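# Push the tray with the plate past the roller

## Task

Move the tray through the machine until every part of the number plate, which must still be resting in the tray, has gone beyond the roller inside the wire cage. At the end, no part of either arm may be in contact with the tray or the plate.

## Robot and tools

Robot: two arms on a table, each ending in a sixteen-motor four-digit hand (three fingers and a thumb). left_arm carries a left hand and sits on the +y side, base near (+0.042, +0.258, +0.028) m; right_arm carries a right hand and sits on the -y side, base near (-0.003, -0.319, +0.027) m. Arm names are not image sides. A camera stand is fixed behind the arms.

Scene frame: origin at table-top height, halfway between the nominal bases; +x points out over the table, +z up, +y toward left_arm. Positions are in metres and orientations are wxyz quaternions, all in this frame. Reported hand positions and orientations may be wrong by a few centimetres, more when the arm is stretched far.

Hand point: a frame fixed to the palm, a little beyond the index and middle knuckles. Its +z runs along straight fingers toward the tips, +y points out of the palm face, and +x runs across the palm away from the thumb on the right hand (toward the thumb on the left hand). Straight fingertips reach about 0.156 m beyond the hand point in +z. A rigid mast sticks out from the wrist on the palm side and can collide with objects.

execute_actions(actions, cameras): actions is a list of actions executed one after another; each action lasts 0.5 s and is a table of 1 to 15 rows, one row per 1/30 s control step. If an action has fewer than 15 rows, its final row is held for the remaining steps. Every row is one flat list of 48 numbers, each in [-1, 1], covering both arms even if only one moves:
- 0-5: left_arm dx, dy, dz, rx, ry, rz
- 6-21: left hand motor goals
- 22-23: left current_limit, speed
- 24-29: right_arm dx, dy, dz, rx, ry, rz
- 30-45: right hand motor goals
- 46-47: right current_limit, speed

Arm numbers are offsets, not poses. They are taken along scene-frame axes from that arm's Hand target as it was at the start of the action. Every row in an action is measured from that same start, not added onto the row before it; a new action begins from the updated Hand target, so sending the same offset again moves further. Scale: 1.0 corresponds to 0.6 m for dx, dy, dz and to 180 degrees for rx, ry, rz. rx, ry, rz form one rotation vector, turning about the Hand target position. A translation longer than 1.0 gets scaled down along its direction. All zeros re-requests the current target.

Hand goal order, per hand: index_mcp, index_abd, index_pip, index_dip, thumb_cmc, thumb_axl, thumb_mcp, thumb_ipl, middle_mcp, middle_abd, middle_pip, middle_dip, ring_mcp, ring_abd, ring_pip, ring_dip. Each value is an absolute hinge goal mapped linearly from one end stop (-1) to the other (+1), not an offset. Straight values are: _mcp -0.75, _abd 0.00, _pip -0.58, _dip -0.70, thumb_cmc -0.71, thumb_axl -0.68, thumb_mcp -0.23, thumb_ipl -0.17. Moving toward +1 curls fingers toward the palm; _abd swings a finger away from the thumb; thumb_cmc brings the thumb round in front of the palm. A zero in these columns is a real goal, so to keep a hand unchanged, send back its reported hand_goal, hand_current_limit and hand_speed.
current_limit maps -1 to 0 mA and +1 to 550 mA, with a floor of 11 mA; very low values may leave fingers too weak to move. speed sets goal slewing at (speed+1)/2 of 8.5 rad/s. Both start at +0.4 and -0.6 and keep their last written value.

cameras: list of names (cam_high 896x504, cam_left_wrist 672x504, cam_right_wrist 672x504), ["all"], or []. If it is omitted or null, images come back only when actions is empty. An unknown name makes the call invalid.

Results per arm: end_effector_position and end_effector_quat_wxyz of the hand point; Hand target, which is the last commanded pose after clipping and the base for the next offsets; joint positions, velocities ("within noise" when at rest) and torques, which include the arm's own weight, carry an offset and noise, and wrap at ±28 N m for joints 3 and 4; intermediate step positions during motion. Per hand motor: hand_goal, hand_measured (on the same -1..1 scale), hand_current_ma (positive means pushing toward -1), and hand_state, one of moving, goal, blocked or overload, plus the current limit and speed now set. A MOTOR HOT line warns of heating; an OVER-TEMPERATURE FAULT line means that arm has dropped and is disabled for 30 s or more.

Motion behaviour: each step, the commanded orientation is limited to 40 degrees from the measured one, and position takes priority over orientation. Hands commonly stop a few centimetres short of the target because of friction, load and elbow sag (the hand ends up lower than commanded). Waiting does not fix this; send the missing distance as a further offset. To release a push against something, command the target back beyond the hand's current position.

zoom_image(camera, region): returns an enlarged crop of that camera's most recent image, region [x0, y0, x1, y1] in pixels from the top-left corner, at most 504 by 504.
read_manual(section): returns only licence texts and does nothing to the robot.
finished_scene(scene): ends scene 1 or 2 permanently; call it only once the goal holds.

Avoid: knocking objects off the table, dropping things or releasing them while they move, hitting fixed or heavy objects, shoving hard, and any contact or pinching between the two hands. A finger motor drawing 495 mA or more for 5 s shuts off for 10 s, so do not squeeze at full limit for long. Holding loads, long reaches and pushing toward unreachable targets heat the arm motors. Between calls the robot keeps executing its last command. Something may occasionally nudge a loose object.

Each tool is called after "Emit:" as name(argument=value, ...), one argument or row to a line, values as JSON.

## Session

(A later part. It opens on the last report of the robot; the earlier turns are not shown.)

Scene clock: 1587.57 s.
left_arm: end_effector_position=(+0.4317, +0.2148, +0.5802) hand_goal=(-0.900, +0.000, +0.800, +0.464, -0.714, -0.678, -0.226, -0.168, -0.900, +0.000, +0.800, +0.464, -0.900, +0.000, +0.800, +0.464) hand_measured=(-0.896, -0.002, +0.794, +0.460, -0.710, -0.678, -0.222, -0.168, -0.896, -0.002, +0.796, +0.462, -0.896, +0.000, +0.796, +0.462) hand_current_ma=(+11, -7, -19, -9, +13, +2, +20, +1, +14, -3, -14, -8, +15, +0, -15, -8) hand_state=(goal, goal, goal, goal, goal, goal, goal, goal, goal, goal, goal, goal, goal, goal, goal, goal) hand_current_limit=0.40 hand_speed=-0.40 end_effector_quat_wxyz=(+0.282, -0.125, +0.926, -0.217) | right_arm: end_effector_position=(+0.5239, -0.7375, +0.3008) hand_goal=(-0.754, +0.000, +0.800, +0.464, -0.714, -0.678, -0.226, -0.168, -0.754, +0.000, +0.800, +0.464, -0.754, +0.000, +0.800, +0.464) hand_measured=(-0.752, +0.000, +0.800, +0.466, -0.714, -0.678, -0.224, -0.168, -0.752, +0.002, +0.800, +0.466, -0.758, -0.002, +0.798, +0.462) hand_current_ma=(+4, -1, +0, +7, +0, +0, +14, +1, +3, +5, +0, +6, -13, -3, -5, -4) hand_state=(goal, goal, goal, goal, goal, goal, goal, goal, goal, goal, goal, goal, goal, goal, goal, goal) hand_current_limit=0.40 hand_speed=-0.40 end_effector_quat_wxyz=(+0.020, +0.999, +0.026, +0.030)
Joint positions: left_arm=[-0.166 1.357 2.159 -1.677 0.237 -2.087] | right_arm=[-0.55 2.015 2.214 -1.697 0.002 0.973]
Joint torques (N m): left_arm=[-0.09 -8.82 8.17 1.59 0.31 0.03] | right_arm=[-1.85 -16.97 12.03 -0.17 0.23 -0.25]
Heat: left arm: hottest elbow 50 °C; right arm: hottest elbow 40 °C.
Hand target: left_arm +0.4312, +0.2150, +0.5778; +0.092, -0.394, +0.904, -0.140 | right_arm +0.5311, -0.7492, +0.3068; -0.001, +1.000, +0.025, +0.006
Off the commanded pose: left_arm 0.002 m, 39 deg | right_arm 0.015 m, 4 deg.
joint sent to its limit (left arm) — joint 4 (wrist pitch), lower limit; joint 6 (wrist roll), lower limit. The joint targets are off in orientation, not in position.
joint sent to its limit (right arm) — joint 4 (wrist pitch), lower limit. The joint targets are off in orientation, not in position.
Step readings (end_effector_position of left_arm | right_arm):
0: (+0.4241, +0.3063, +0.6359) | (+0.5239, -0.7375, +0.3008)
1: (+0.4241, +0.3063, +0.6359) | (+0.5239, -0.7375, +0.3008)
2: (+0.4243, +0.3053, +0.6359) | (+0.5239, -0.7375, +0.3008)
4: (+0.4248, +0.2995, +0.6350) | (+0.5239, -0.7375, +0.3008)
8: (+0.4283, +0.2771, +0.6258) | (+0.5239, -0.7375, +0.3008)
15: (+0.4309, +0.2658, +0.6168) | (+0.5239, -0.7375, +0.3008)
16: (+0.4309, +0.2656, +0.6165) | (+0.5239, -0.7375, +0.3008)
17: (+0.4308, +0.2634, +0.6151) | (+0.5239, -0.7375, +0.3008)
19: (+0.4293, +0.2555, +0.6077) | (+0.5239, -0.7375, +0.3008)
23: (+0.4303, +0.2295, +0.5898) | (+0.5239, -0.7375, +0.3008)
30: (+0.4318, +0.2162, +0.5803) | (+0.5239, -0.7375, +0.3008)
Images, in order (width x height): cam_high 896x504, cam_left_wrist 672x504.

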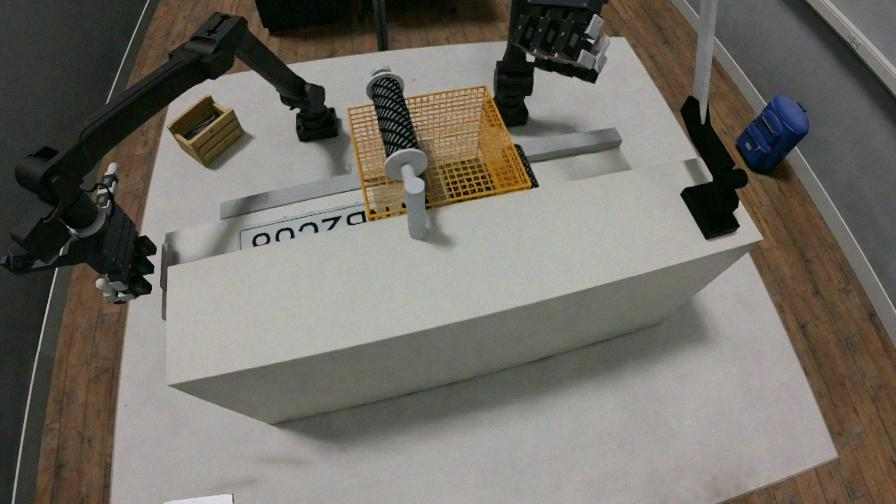

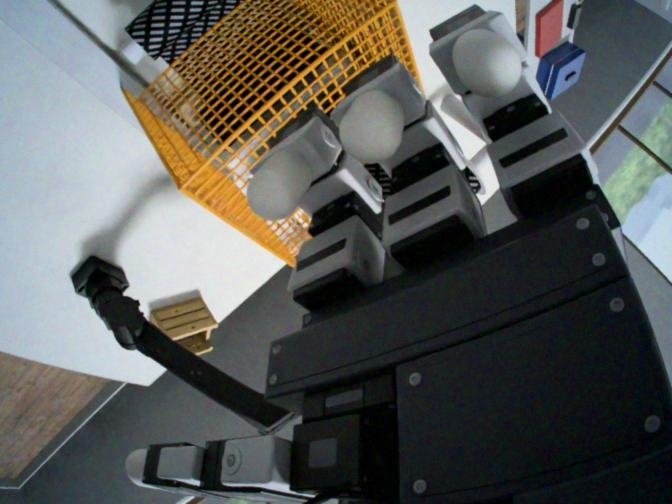

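Emit:
execute_actions(
  actions=[
    [[0,0,0,0,0,0,-0.9,0,0.8,0.464,-0.714,-0.678,-0.226,-0.168,-0.9,0,0.8,0.464,-0.9,0,0.8,0.464,0.4,-0.4,-0.0167,0,0.1333,0,0,0,-0.754,0,0.8,0.464,-0.714,-0.678,-0.226,-0.168,-0.754,0,0.8,0.464,-0.754,0,0.8,0.464,0.4,-0.4]],
    [[0,0,0,0,0,0,-0.9,0,0.8,0.464,-0.714,-0.678,-0.226,-0.168,-0.9,0,0.8,0.464,-0.9,0,0.8,0.464,0.4,-0.4,0,0.1267,0.033,0,0,0,-0.754,0,0.8,0.464,-0.714,-0.678,-0.226,-0.168,-0.754,0,0.8,0.464,-0.754,0,0.8,0.464,0.4,-0.4]],
    [[0,0,0,0,0,0,-0.9,0,0.8,0.464,-0.714,-0.678,-0.226,-0.168,-0.9,0,0.8,0.464,-0.9,0,0.8,0.464,0.4,-0.4,-0.0167,0.1333,0,0,0,0,-0.754,0,0.8,0.464,-0.714,-0.678,-0.226,-0.168,-0.754,0,0.8,0.464,-0.754,0,0.8,0.464,0.4,-0.4]],
    [[0,0,0,0,0,0,-0.9,0,0.8,0.464,-0.714,-0.678,-0.226,-0.168,-0.9,0,0.8,0.464,-0.9,0,0.8,0.464,0.4,-0.4,-0.005,0.0133,-0.1,0,0,0,-0.754,0,0.8,0.464,-0.714,-0.678,-0.226,-0.168,-0.754,0,0.8,0.464,-0.754,0,0.8,0.464,0.4,-0.4]],
  ],
  cameras=["cam_high","cam_right_wrist"],
)

Scene clock: 1640.40 s.
left_arm: end_effector_position=(+0.4316, +0.2139, +0.5801) hand_goal=(-0.900, +0.000, +0.800, +0.464, -0.714, -0.678, -0.226, -0.168, -0.900, +0.000, +0.800, +0.464, -0.900, +0.000, +0.800, +0.464) hand_measured=(-0.896, -0.002, +0.794, +0.460, -0.710, -0.678, -0.222, -0.168, -0.896, -0.002, +0.796, +0.462, -0.896, +0.000, +0.796, +0.462) hand_current_ma=(+11, -7, -19, -9, +13, +2, +20, +1, +14, -3, -14, -8, +15, +0, -15, -8) hand_state=(goal, goal, goal, goal, goal, goal, goal, goal, goal, goal, goal, goal, goal, goal, goal, goal) hand_current_limit=0.40 hand_speed=-0.40 end_effector_quat_wxyz=(+0.281, -0.124, +0.926, -0.219) | right_arm: end_effector_position=(+0.5083, -0.5834, +0.3491) hand_goal=(-0.754, +0.000, +0.800, +0.464, -0.714, -0.678, -0.226, -0.168, -0.754, +0.000, +0.800, +0.464, -0.754, +0.000, +0.800, +0.464) hand_measured=(-0.754, +0.000, +0.800, +0.466, -0.714, -0.678, -0.222, -0.168, -0.754, +0.002, +0.800, +0.466, -0.758, -0.002, +0.798, +0.462) hand_current_ma=(-2, -1, +0, +7, +0, +0, +14, +1, -2, +5, +0, +6, -12, -3, -5, -4) hand_state=(goal, goal, goal, goal, goal, goal, goal, goal, goal, goal, goal, goal, goal, goal, goal, goal) hand_current_limit=0.40 hand_speed=-0.40 end_effector_quat_wxyz=(+0.016, +0.998, +0.038, +0.036)
Joint positions: left_arm=[-0.166 1.357 2.159 -1.677 0.241 -2.087] | right_arm=[-0.327 1.77 1.979 -1.701 0.005 1.173]
Joint torques (N m): left_arm=[0.15 -8.76 8.13 1.61 0.31 0.04] | right_arm=[-1.44 -14.56 8.39 -0.09 0.17 0.03]
Heat: left arm: hottest elbow 45 °C; right arm: hottest elbow 42 °C.
Hand target: left_arm +0.4312, +0.2150, +0.5778; +0.092, -0.394, +0.904, -0.140 | right_arm +0.5081, -0.5852, +0.3465; -0.001, +1.000, +0.025, +0.005
Off the commanded pose: left_arm 0.003 m, 39 deg | right_arm 0.003 m, 4 deg.
joint sent to its limit (left arm) — joint 4 (wrist pitch), lower limit; joint 6 (wrist roll), lower limit. The joint targets are off in orientation, not in position.
joint sent to its limit (right arm) — joint 4 (wrist pitch), lower limit. The joint targets are off in orientation, not in position.
Step readings (end_effector_position of left_arm | right_arm):
0: (+0.4317, +0.2148, +0.5802) | (+0.5239, -0.7375, +0.3008)
1: (+0.4317, +0.2148, +0.5802) | (+0.5239, -0.7375, +0.3008)
2: (+0.4317, +0.2148, +0.5802) | (+0.5238, -0.7377, +0.3015)
4: (+0.4317, +0.2145, +0.5801) | (+0.5242, -0.7391, +0.3043)
8: (+0.4317, +0.2142, +0.5801) | (+0.5241, -0.7400, +0.3169)
15: (+0.4316, +0.2139, +0.5801) | (+0.5225, -0.7393, +0.3492)
16: (+0.4316, +0.2139, +0.5801) | (+0.5219, -0.7393, +0.3524)
17: (+0.4316, +0.2139, +0.5801) | (+0.5214, -0.7384, +0.3559)
19: (+0.4316, +0.2139, +0.5801) | (+0.5198, -0.7341, +0.3621)
23: (+0.4316, +0.2139, +0.5801) | (+0.5217, -0.7093, +0.3757)
30: (+0.4316, +0.2139, +0.5801) | (+0.5308, -0.6725, +0.3996)
31: (+0.4316, +0.2139, +0.5801) | (+0.5310, -0.6710, +0.4005)
32: (+0.4316, +0.2139, +0.5801) | (+0.5297, -0.6680, +0.4001)
34: (+0.4316, +0.2139, +0.5801) | (+0.5222, -0.6591, +0.3952)
38: (+0.4316, +0.2139, +0.5801) | (+0.5186, -0.6300, +0.3860)
45: (+0.4316, +0.2139, +0.5801) | (+0.5247, -0.5930, +0.3888)
46: (+0.4316, +0.2139, +0.5801) | (+0.5239, -0.5922, +0.3891)
47: (+0.4316, +0.2139, +0.5801) | (+0.5225, -0.5916, +0.3881)
49: (+0.4316, +0.2139, +0.5801) | (+0.5180, -0.5888, +0.3812)
53: (+0.4316, +0.2139, +0.5801) | (+0.5109, -0.5849, +0.3594)
60: (+0.4316, +0.2139, +0.5801) | (+0.5085, -0.5837, +0.3492)
Images, in order (width x height): cam_high 896x504, cam_right_wrist 672x504.

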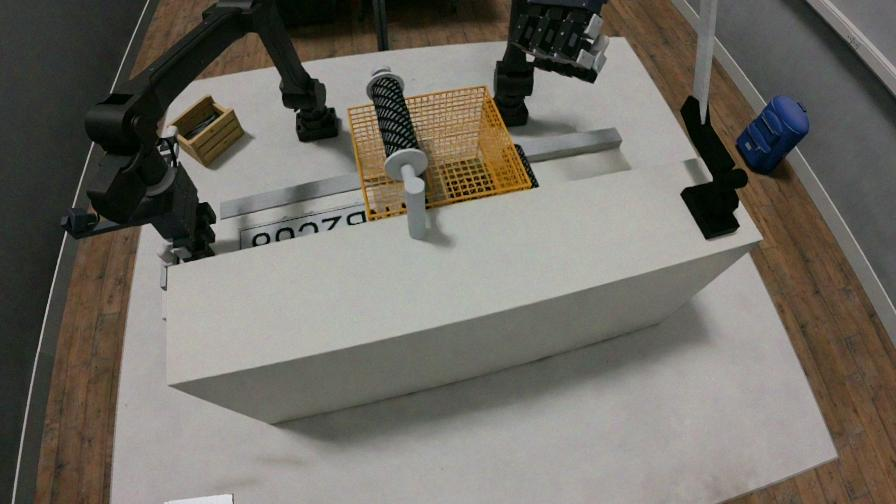

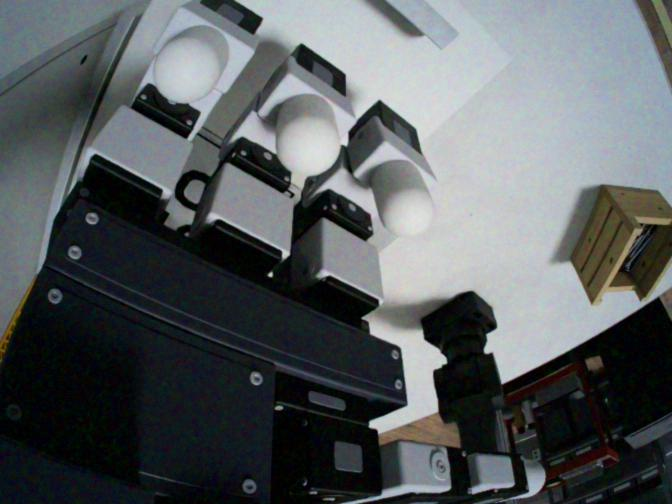

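Emit:
execute_actions(
  actions=[
    [[0,0,0,0,0,0,-0.9,0,0.8,0.464,-0.714,-0.678,-0.226,-0.168,-0.9,0,0.8,0.464,-0.9,0,0.8,0.464,0.4,-0.4,0.01,0.01,-0.063,0,0,0,-0.754,0,0.8,0.464,-0.714,-0.678,-0.226,-0.168,-0.754,0,0.8,0.464,-0.754,0,0.8,0.464,0.75,-0.4]],
    [[0,0,0,0,0,0,-0.9,0,0.8,0.464,-0.714,-0.678,-0.226,-0.168,-0.9,0,0.8,0.464,-0.9,0,0.8,0.464,0.4,-0.4,0.0233,-0.01,-0.02,0,0,0,-0.754,0,0.8,0.464,-0.714,-0.678,-0.226,-0.168,-0.754,0,0.8,0.464,-0.754,0,0.8,0.464,0.75,-0.4]],
    [[0,0,0,0,0,0,-0.9,0,0.8,0.464,-0.714,-0.678,-0.226,-0.168,-0.9,0,0.8,0.464,-0.9,0,0.8,0.464,0.4,-0.4,0,-0.04,0.003,0,0,0,-0.754,0,0.8,0.464,-0.714,-0.678,-0.226,-0.168,-0.754,0,0.8,0.464,-0.754,0,0.8,0.464,0.75,-0.4]],
    [[0,0,0,0,0,0,-0.9,0,0.8,0.464,-0.714,-0.678,-0.226,-0.168,-0.9,0,0.8,0.464,-0.9,0,0.8,0.464,0.4,-0.4,0,-0.03,0.002,0,0,0,-0.754,0,0.8,0.464,-0.714,-0.678,-0.226,-0.168,-0.754,0,0.8,0.464,-0.754,0,0.8,0.464,0.75,-0.4]],
  ],
  cameras=["cam_high"],
)

Scene clock: 1647.53 s.
left_arm: end_effector_position=(+0.4316, +0.2139, +0.5801) hand_goal=(-0.900, +0.000, +0.800, +0.464, -0.714, -0.678, -0.226, -0.168, -0.900, +0.000, +0.800, +0.464, -0.900, +0.000, +0.800, +0.464) hand_measured=(-0.896, -0.002, +0.794, +0.460, -0.710, -0.678, -0.222, -0.168, -0.896, -0.002, +0.796, +0.462, -0.896, +0.000, +0.796, +0.462) hand_current_ma=(+11, -7, -19, -9, +13, +2, +20, +1, +14, -3, -14, -8, +15, +0, -15, -8) hand_state=(goal, goal, goal, goal, goal, goal, goal, goal, goal, goal, goal, goal, goal, goal, goal, goal) hand_current_limit=0.40 hand_speed=-0.40 end_effector_quat_wxyz=(+0.281, -0.124, +0.926, -0.219) | right_arm: end_effector_position=(+0.5178, -0.6169, +0.2929) hand_goal=(-0.754, +0.000, +0.800, +0.464, -0.714, -0.678, -0.226, -0.168, -0.754, +0.000, +0.800, +0.464, -0.754, +0.000, +0.800, +0.464) hand_measured=(-0.754, +0.000, +0.800, +0.466, -0.714, -0.678, -0.222, -0.168, -0.754, +0.002, +0.800, +0.466, -0.758, -0.002, +0.798, +0.462) hand_current_ma=(-2, -1, +0, +7, +0, +0, +14, +1, -2, +5, +0, +6, -12, -3, -5, -4) hand_state=(goal, goal, goal, goal, goal, goal, goal, goal, goal, goal, goal, goal, goal, goal, goal, goal) hand_current_limit=0.75 hand_speed=-0.40 end_effector_quat_wxyz=(-0.005, +1.000, +0.021, -0.003)
Joint positions: left_arm=[-0.166 1.357 2.159 -1.677 0.241 -2.087] | right_arm=[-0.379 1.883 2 -1.697 -0.007 1.154]
Joint torques (N m): left_arm=[0.15 -8.88 8.1 1.57 0.32 0.04] | right_arm=[-1.9 -15.03 11.89 -0.35 0.2 -0.25]
Heat: left arm: hottest elbow 45 °C; right arm: hottest elbow 41 °C.
Hand target: left_arm +0.4312, +0.2150, +0.5778; +0.092, -0.394, +0.904, -0.140 | right_arm +0.5281, -0.6271, +0.2996; -0.001, +1.000, +0.025, +0.005
Off the commanded pose: left_arm 0.003 m, 39 deg | right_arm 0.016 m, 1 deg.
joint sent to its limit (left arm) — joint 4 (wrist pitch), lower limit; joint 6 (wrist roll), lower limit. The joint targets are off in orientation, not in position.
Step readings (end_effector_position of left_arm | right_arm):
0: (+0.4316, +0.2139, +0.5801) | (+0.5083, -0.5834, +0.3491)
1: (+0.4316, +0.2139, +0.5801) | (+0.5083, -0.5834, +0.3491)
2: (+0.4316, +0.2139, +0.5801) | (+0.5081, -0.5831, +0.3483)
4: (+0.4316, +0.2139, +0.5801) | (+0.5069, -0.5819, +0.3449)
8: (+0.4316, +0.2139, +0.5801) | (+0.5055, -0.5809, +0.3323)
15: (+0.4316, +0.2139, +0.5801) | (+0.5077, -0.5814, +0.3135)
16: (+0.4316, +0.2139, +0.5801) | (+0.5079, -0.5815, +0.3127)
17: (+0.4316, +0.2139, +0.5801) | (+0.5082, -0.5816, +0.3119)
19: (+0.4316, +0.2139, +0.5801) | (+0.5090, -0.5818, +0.3102)
23: (+0.4316, +0.2139, +0.5801) | (+0.5117, -0.5828, +0.3038)
30: (+0.4316, +0.2139, +0.5801) | (+0.5148, -0.5835, +0.2927)
31: (+0.4316, +0.2139, +0.5801) | (+0.5149, -0.5835, +0.2923)
32: (+0.4316, +0.2139, +0.5801) | (+0.5150, -0.5836, +0.2919)
34: (+0.4316, +0.2139, +0.5801) | (+0.5145, -0.5857, +0.2918)
38: (+0.4316, +0.2139, +0.5801) | (+0.5157, -0.5906, +0.2922)
45: (+0.4316, +0.2139, +0.5801) | (+0.5153, -0.5967, +0.2911)
46: (+0.4316, +0.2139, +0.5801) | (+0.5155, -0.5970, +0.2908)
47: (+0.4316, +0.2139, +0.5801) | (+0.5154, -0.5984, +0.2911)
49: (+0.4316, +0.2139, +0.5801) | (+0.5159, -0.6037, +0.2921)
53: (+0.4316, +0.2139, +0.5801) | (+0.5181, -0.6108, +0.2937)
60: (+0.4316, +0.2139, +0.5801) | (+0.5177, -0.6154, +0.2928)
Images, in order (width x height): cam_high 896x504.

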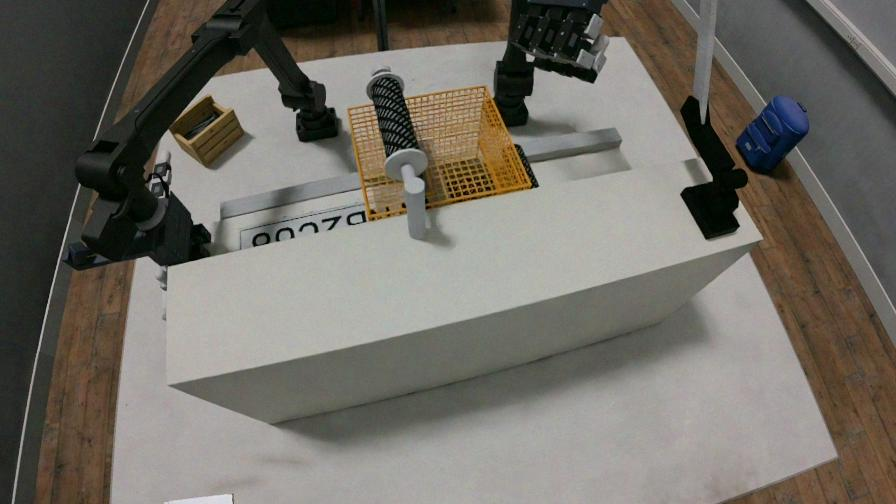

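Emit:
execute_actions(
  actions=[
    [[0,0,0,0,0,0,-0.9,0,0.8,0.464,-0.714,-0.678,-0.226,-0.168,-0.9,0,0.8,0.464,-0.9,0,0.8,0.464,0.4,-0.4,0,-0.03,0,0,0,-0.015,-0.754,0,0.8,0.464,-0.714,-0.678,-0.226,-0.168,-0.754,0,0.8,0.464,-0.754,0,0.8,0.464,0.75,-0.4]],
  ],
  cameras=[],
)

Emit:
execute_actions(
  actions=[
    [[0,0,0,0,0,0,-0.9,0,0.8,0.464,-0.714,-0.678,-0.226,-0.168,-0.9,0,0.8,0.464,-0.9,0,0.8,0.464,0.4,-0.4,0,-0.03,0,0,0,0,-0.754,0,0.8,0.464,-0.714,-0.678,-0.226,-0.168,-0.754,0,0.8,0.464,-0.754,0,0.8,0.464,0.75,-0.4]],
  ],
  cameras=[],
)

Emit:
execute_actions(
  actions=[
    [[0,0,0,0,0,0,-0.9,0,0.8,0.464,-0.714,-0.678,-0.226,-0.168,-0.9,0,0.8,0.464,-0.9,0,0.8,0.464,0.4,-0.4,0,-0.03,0,0,0,0,-0.754,0,0.8,0.464,-0.714,-0.678,-0.226,-0.168,-0.754,0,0.8,0.464,-0.754,0,0.8,0.464,0.75,-0.4]],
  ],
  cameras=["cam_high"],
)

Scene clock: 1656.03 s.
left_arm: end_effector_position=(+0.4316, +0.2139, +0.5801) hand_goal=(-0.900, +0.000, +0.800, +0.464, -0.714, -0.678, -0.226, -0.168, -0.900, +0.000, +0.800, +0.464, -0.900, +0.000, +0.800, +0.464) hand_measured=(-0.896, -0.002, +0.794, +0.460, -0.710, -0.678, -0.222, -0.168, -0.896, -0.002, +0.796, +0.462, -0.896, +0.000, +0.796, +0.462) hand_current_ma=(+11, -7, -19, -9, +13, +2, +20, +1, +14, -3, -14, -8, +15, +0, -15, -8) hand_state=(goal, goal, goal, goal, goal, goal, goal, goal, goal, goal, goal, goal, goal, goal, goal, goal) hand_current_limit=0.40 hand_speed=-0.40 end_effector_quat_wxyz=(+0.281, -0.124, +0.926, -0.219) | right_arm: end_effector_position=(+0.5230, -0.6243, +0.2928) hand_goal=(-0.754, +0.000, +0.800, +0.464, -0.714, -0.678, -0.226, -0.168, -0.754, +0.000, +0.800, +0.464, -0.754, +0.000, +0.800, +0.464) hand_measured=(-0.754, +0.000, +0.800, +0.466, -0.714, -0.678, -0.222, -0.168, -0.758, +0.002, +0.800, +0.466, -0.768, -0.002, +0.800, +0.464) hand_current_ma=(-2, -1, +0, +7, +1, +0, +14, +1, -13, +5, -2, +6, -56, -3, +1, -1) hand_state=(goal, goal, goal, goal, goal, goal, goal, goal, goal, goal, goal, goal, goal, goal, goal, goal) hand_current_limit=0.75 hand_speed=-0.40 end_effector_quat_wxyz=(-0.007, +1.000, +0.019, +0.000)
Joint positions: left_arm=[-0.166 1.357 2.159 -1.677 0.241 -2.087] | right_arm=[-0.39 1.905 2.033 -1.704 -0.013 1.148]
Joint torques (N m): left_arm=[0.03 -8.7 8.12 1.57 0.32 0.04] | right_arm=[-3.08 -15.15 12.19 -0.12 0.52 -0.05]
Heat: left arm: hottest elbow 44 °C; right arm: hottest elbow 41 °C.
Hand target: left_arm +0.4312, +0.2150, +0.5778; +0.092, -0.394, +0.904, -0.140 | right_arm +0.5281, -0.6451, +0.2996; -0.001, +1.000, +0.001, +0.005
Off the commanded pose: left_arm 0.003 m, 39 deg | right_arm 0.022 m, 2 deg.
joint sent to its limit (left arm) — joint 4 (wrist pitch), lower limit; joint 6 (wrist roll), lower limit. The joint targets are off in orientation, not in position.
joint sent to its limit (right arm) — joint 4 (wrist pitch), lower limit. The joint targets still meet the commanded pose.
Step readings (end_effector_position of left_arm | right_arm):
0: (+0.4316, +0.2139, +0.5801) | (+0.5178, -0.6169, +0.2929)
1: (+0.4316, +0.2139, +0.5801) | (+0.5175, -0.6167, +0.2930)
2: (+0.4316, +0.2139, +0.5801) | (+0.5176, -0.6178, +0.2932)
4: (+0.4316, +0.2139, +0.5801) | (+0.5178, -0.6230, +0.2942)
8: (+0.4316, +0.2139, +0.5801) | (+0.5220, -0.6239, +0.2936)
15: (+0.4316, +0.2139, +0.5801) | (+0.5230, -0.6243, +0.2928)
No camera images: "cameras" was empty.

Scene clock: 1656.83 s.
left_arm: end_effector_position=(+0.4316, +0.2139, +0.5801) hand_goal=(-0.900, +0.000, +0.800, +0.464, -0.714, -0.678, -0.226, -0.168, -0.900, +0.000, +0.800, +0.464, -0.900, +0.000, +0.800, +0.464) hand_measured=(-0.896, -0.002, +0.794, +0.460, -0.710, -0.678, -0.222, -0.168, -0.896, -0.002, +0.796, +0.462, -0.896, +0.000, +0.796, +0.462) hand_current_ma=(+11, -7, -19, -9, +13, +2, +20, +1, +14, -3, -14, -8, +15, +0, -15, -8) hand_state=(goal, goal, goal, goal, goal, goal, goal, goal, goal, goal, goal, goal, goal, goal, goal, goal) hand_current_limit=0.40 hand_speed=-0.40 end_effector_quat_wxyz=(+0.281, -0.124, +0.926, -0.219) | right_arm: end_effector_position=(+0.5281, -0.6264, +0.2935) hand_goal=(-0.754, +0.000, +0.800, +0.464, -0.714, -0.678, -0.226, -0.168, -0.754, +0.000, +0.800, +0.464, -0.754, +0.000, +0.800, +0.464) hand_measured=(-0.756, +0.000, +0.800, +0.466, -0.714, -0.678, -0.222, -0.168, -0.768, +0.002, +0.798, +0.466, -0.774, -0.002, +0.800, +0.464) hand_current_ma=(-10, -1, -2, +7, +1, +0, +14, +1, -58, +5, -4, +6, -89, -3, +1, -1) hand_state=(goal, goal, goal, goal, goal, goal, goal, goal, goal, goal, goal, goal, blocked, goal, goal, goal) hand_current_limit=0.75 hand_speed=-0.40 end_effector_quat_wxyz=(-0.010, +1.000, +0.023, +0.006)
Joint positions: left_arm=[-0.166 1.357 2.159 -1.677 0.241 -2.087] | right_arm=[-0.393 1.914 2.05 -1.704 -0.024 1.136]
Joint torques (N m): left_arm=[0.15 -8.82 8.13 1.58 0.31 0.04] | right_arm=[-4.78 -14.86 12.44 -0.1 0.91 -0.18]
Heat: left arm: hottest elbow 44 °C; right arm: hottest elbow 41 °C.
Hand target: left_arm +0.4312, +0.2150, +0.5778; +0.092, -0.394, +0.904, -0.140 | right_arm +0.5281, -0.6630, +0.2997; +0.000, +1.000, +0.001, +0.005
Off the commanded pose: left_arm 0.003 m, 39 deg | right_arm 0.037 m, 3 deg.
joint sent to its limit (left arm) — joint 4 (wrist pitch), lower limit; joint 6 (wrist roll), lower limit. The joint targets are off in orientation, not in position.
joint sent to its limit (right arm) — joint 4 (wrist pitch), lower limit. The joint targets are off in position, not in orientation.
Step readings (end_effector_position of left_arm | right_arm):
0: (+0.4316, +0.2139, +0.5801) | (+0.5230, -0.6243, +0.2928)
1: (+0.4316, +0.2139, +0.5801) | (+0.5231, -0.6244, +0.2930)
2: (+0.4316, +0.2139, +0.5801) | (+0.5234, -0.6244, +0.2928)
4: (+0.4316, +0.2139, +0.5801) | (+0.5248, -0.6254, +0.2932)
8: (+0.4316, +0.2139, +0.5801) | (+0.5272, -0.6264, +0.2934)
15: (+0.4316, +0.2139, +0.5801) | (+0.5281, -0.6264, +0.2935)
No camera images: "cameras" was empty.

Scene clock: 1657.63 s.
left_arm: end_effector_position=(+0.4316, +0.2139, +0.5801) hand_goal=(-0.900, +0.000, +0.800, +0.464, -0.714, -0.678, -0.226, -0.168, -0.900, +0.000, +0.800, +0.464, -0.900, +0.000, +0.800, +0.464) hand_measured=(-0.896, -0.002, +0.794, +0.460, -0.710, -0.678, -0.222, -0.168, -0.896, -0.002, +0.796, +0.462, -0.896, +0.000, +0.796, +0.462) hand_current_ma=(+11, -7, -19, -9, +13, +2, +20, +1, +14, -3, -14, -8, +15, +0, -15, -8) hand_state=(goal, goal, goal, goal, goal, goal, goal, goal, goal, goal, goal, goal, goal, goal, goal, goal) hand_current_limit=0.40 hand_speed=-0.40 end_effector_quat_wxyz=(+0.281, -0.124, +0.926, -0.219) | right_arm: end_effector_position=(+0.5311, -0.6395, +0.2936) hand_goal=(-0.754, +0.000, +0.800, +0.464, -0.714, -0.678, -0.226, -0.168, -0.754, +0.000, +0.800, +0.464, -0.754, +0.000, +0.800, +0.464) hand_measured=(-0.762, +0.000, +0.800, +0.466, -0.714, -0.678, -0.222, -0.168, -0.772, +0.002, +0.800, +0.466, -0.776, -0.002, +0.800, +0.464) hand_current_ma=(-36, -1, -2, +7, +1, +0, +14, +1, -80, +5, +2, +6, -96, -3, +2, -1) hand_state=(goal, goal, goal, goal, goal, goal, goal, goal, goal, goal, goal, goal, blocked, goal, goal, goal) hand_current_limit=0.75 hand_speed=-0.40 end_effector_quat_wxyz=(-0.012, +1.000, +0.025, +0.013)
Joint positions: left_arm=[-0.166 1.357 2.159 -1.677 0.241 -2.087] | right_arm=[-0.414 1.93 2.076 -1.704 -0.032 1.111]
Joint torques (N m): left_arm=[0.09 -8.76 8.13 1.57 0.31 0.04] | right_arm=[-5.13 -15.03 12.46 -0.08 1.26 -0.21]
Heat: left arm: hottest elbow 44 °C; right arm: hottest elbow 41 °C.
Hand target: left_arm +0.4312, +0.2150, +0.5778; +0.092, -0.394, +0.904, -0.140 | right_arm +0.5281, -0.6811, +0.2996; +0.000, +1.000, +0.001, +0.005
Off the commanded pose: left_arm 0.003 m, 39 deg | right_arm 0.042 m, 3 deg.
joint sent to its limit (left arm) — joint 4 (wrist pitch), lower limit; joint 6 (wrist roll), lower limit. The joint targets are off in orientation, not in position.
joint sent to its limit (right arm) — joint 4 (wrist pitch), lower limit. The joint targets are off in position, not in orientation.
Step readings (end_effector_position of left_arm | right_arm):
0: (+0.4316, +0.2139, +0.5801) | (+0.5281, -0.6264, +0.2935)
1: (+0.4316, +0.2139, +0.5801) | (+0.5282, -0.6267, +0.2936)
2: (+0.4316, +0.2139, +0.5801) | (+0.5285, -0.6270, +0.2936)
4: (+0.4316, +0.2139, +0.5801) | (+0.5297, -0.6281, +0.2938)
8: (+0.4316, +0.2139, +0.5801) | (+0.5308, -0.6327, +0.2939)
15: (+0.4316, +0.2139, +0.5801) | (+0.5311, -0.6395, +0.2936)
Images, in order (width x height): cam_high 896x504.

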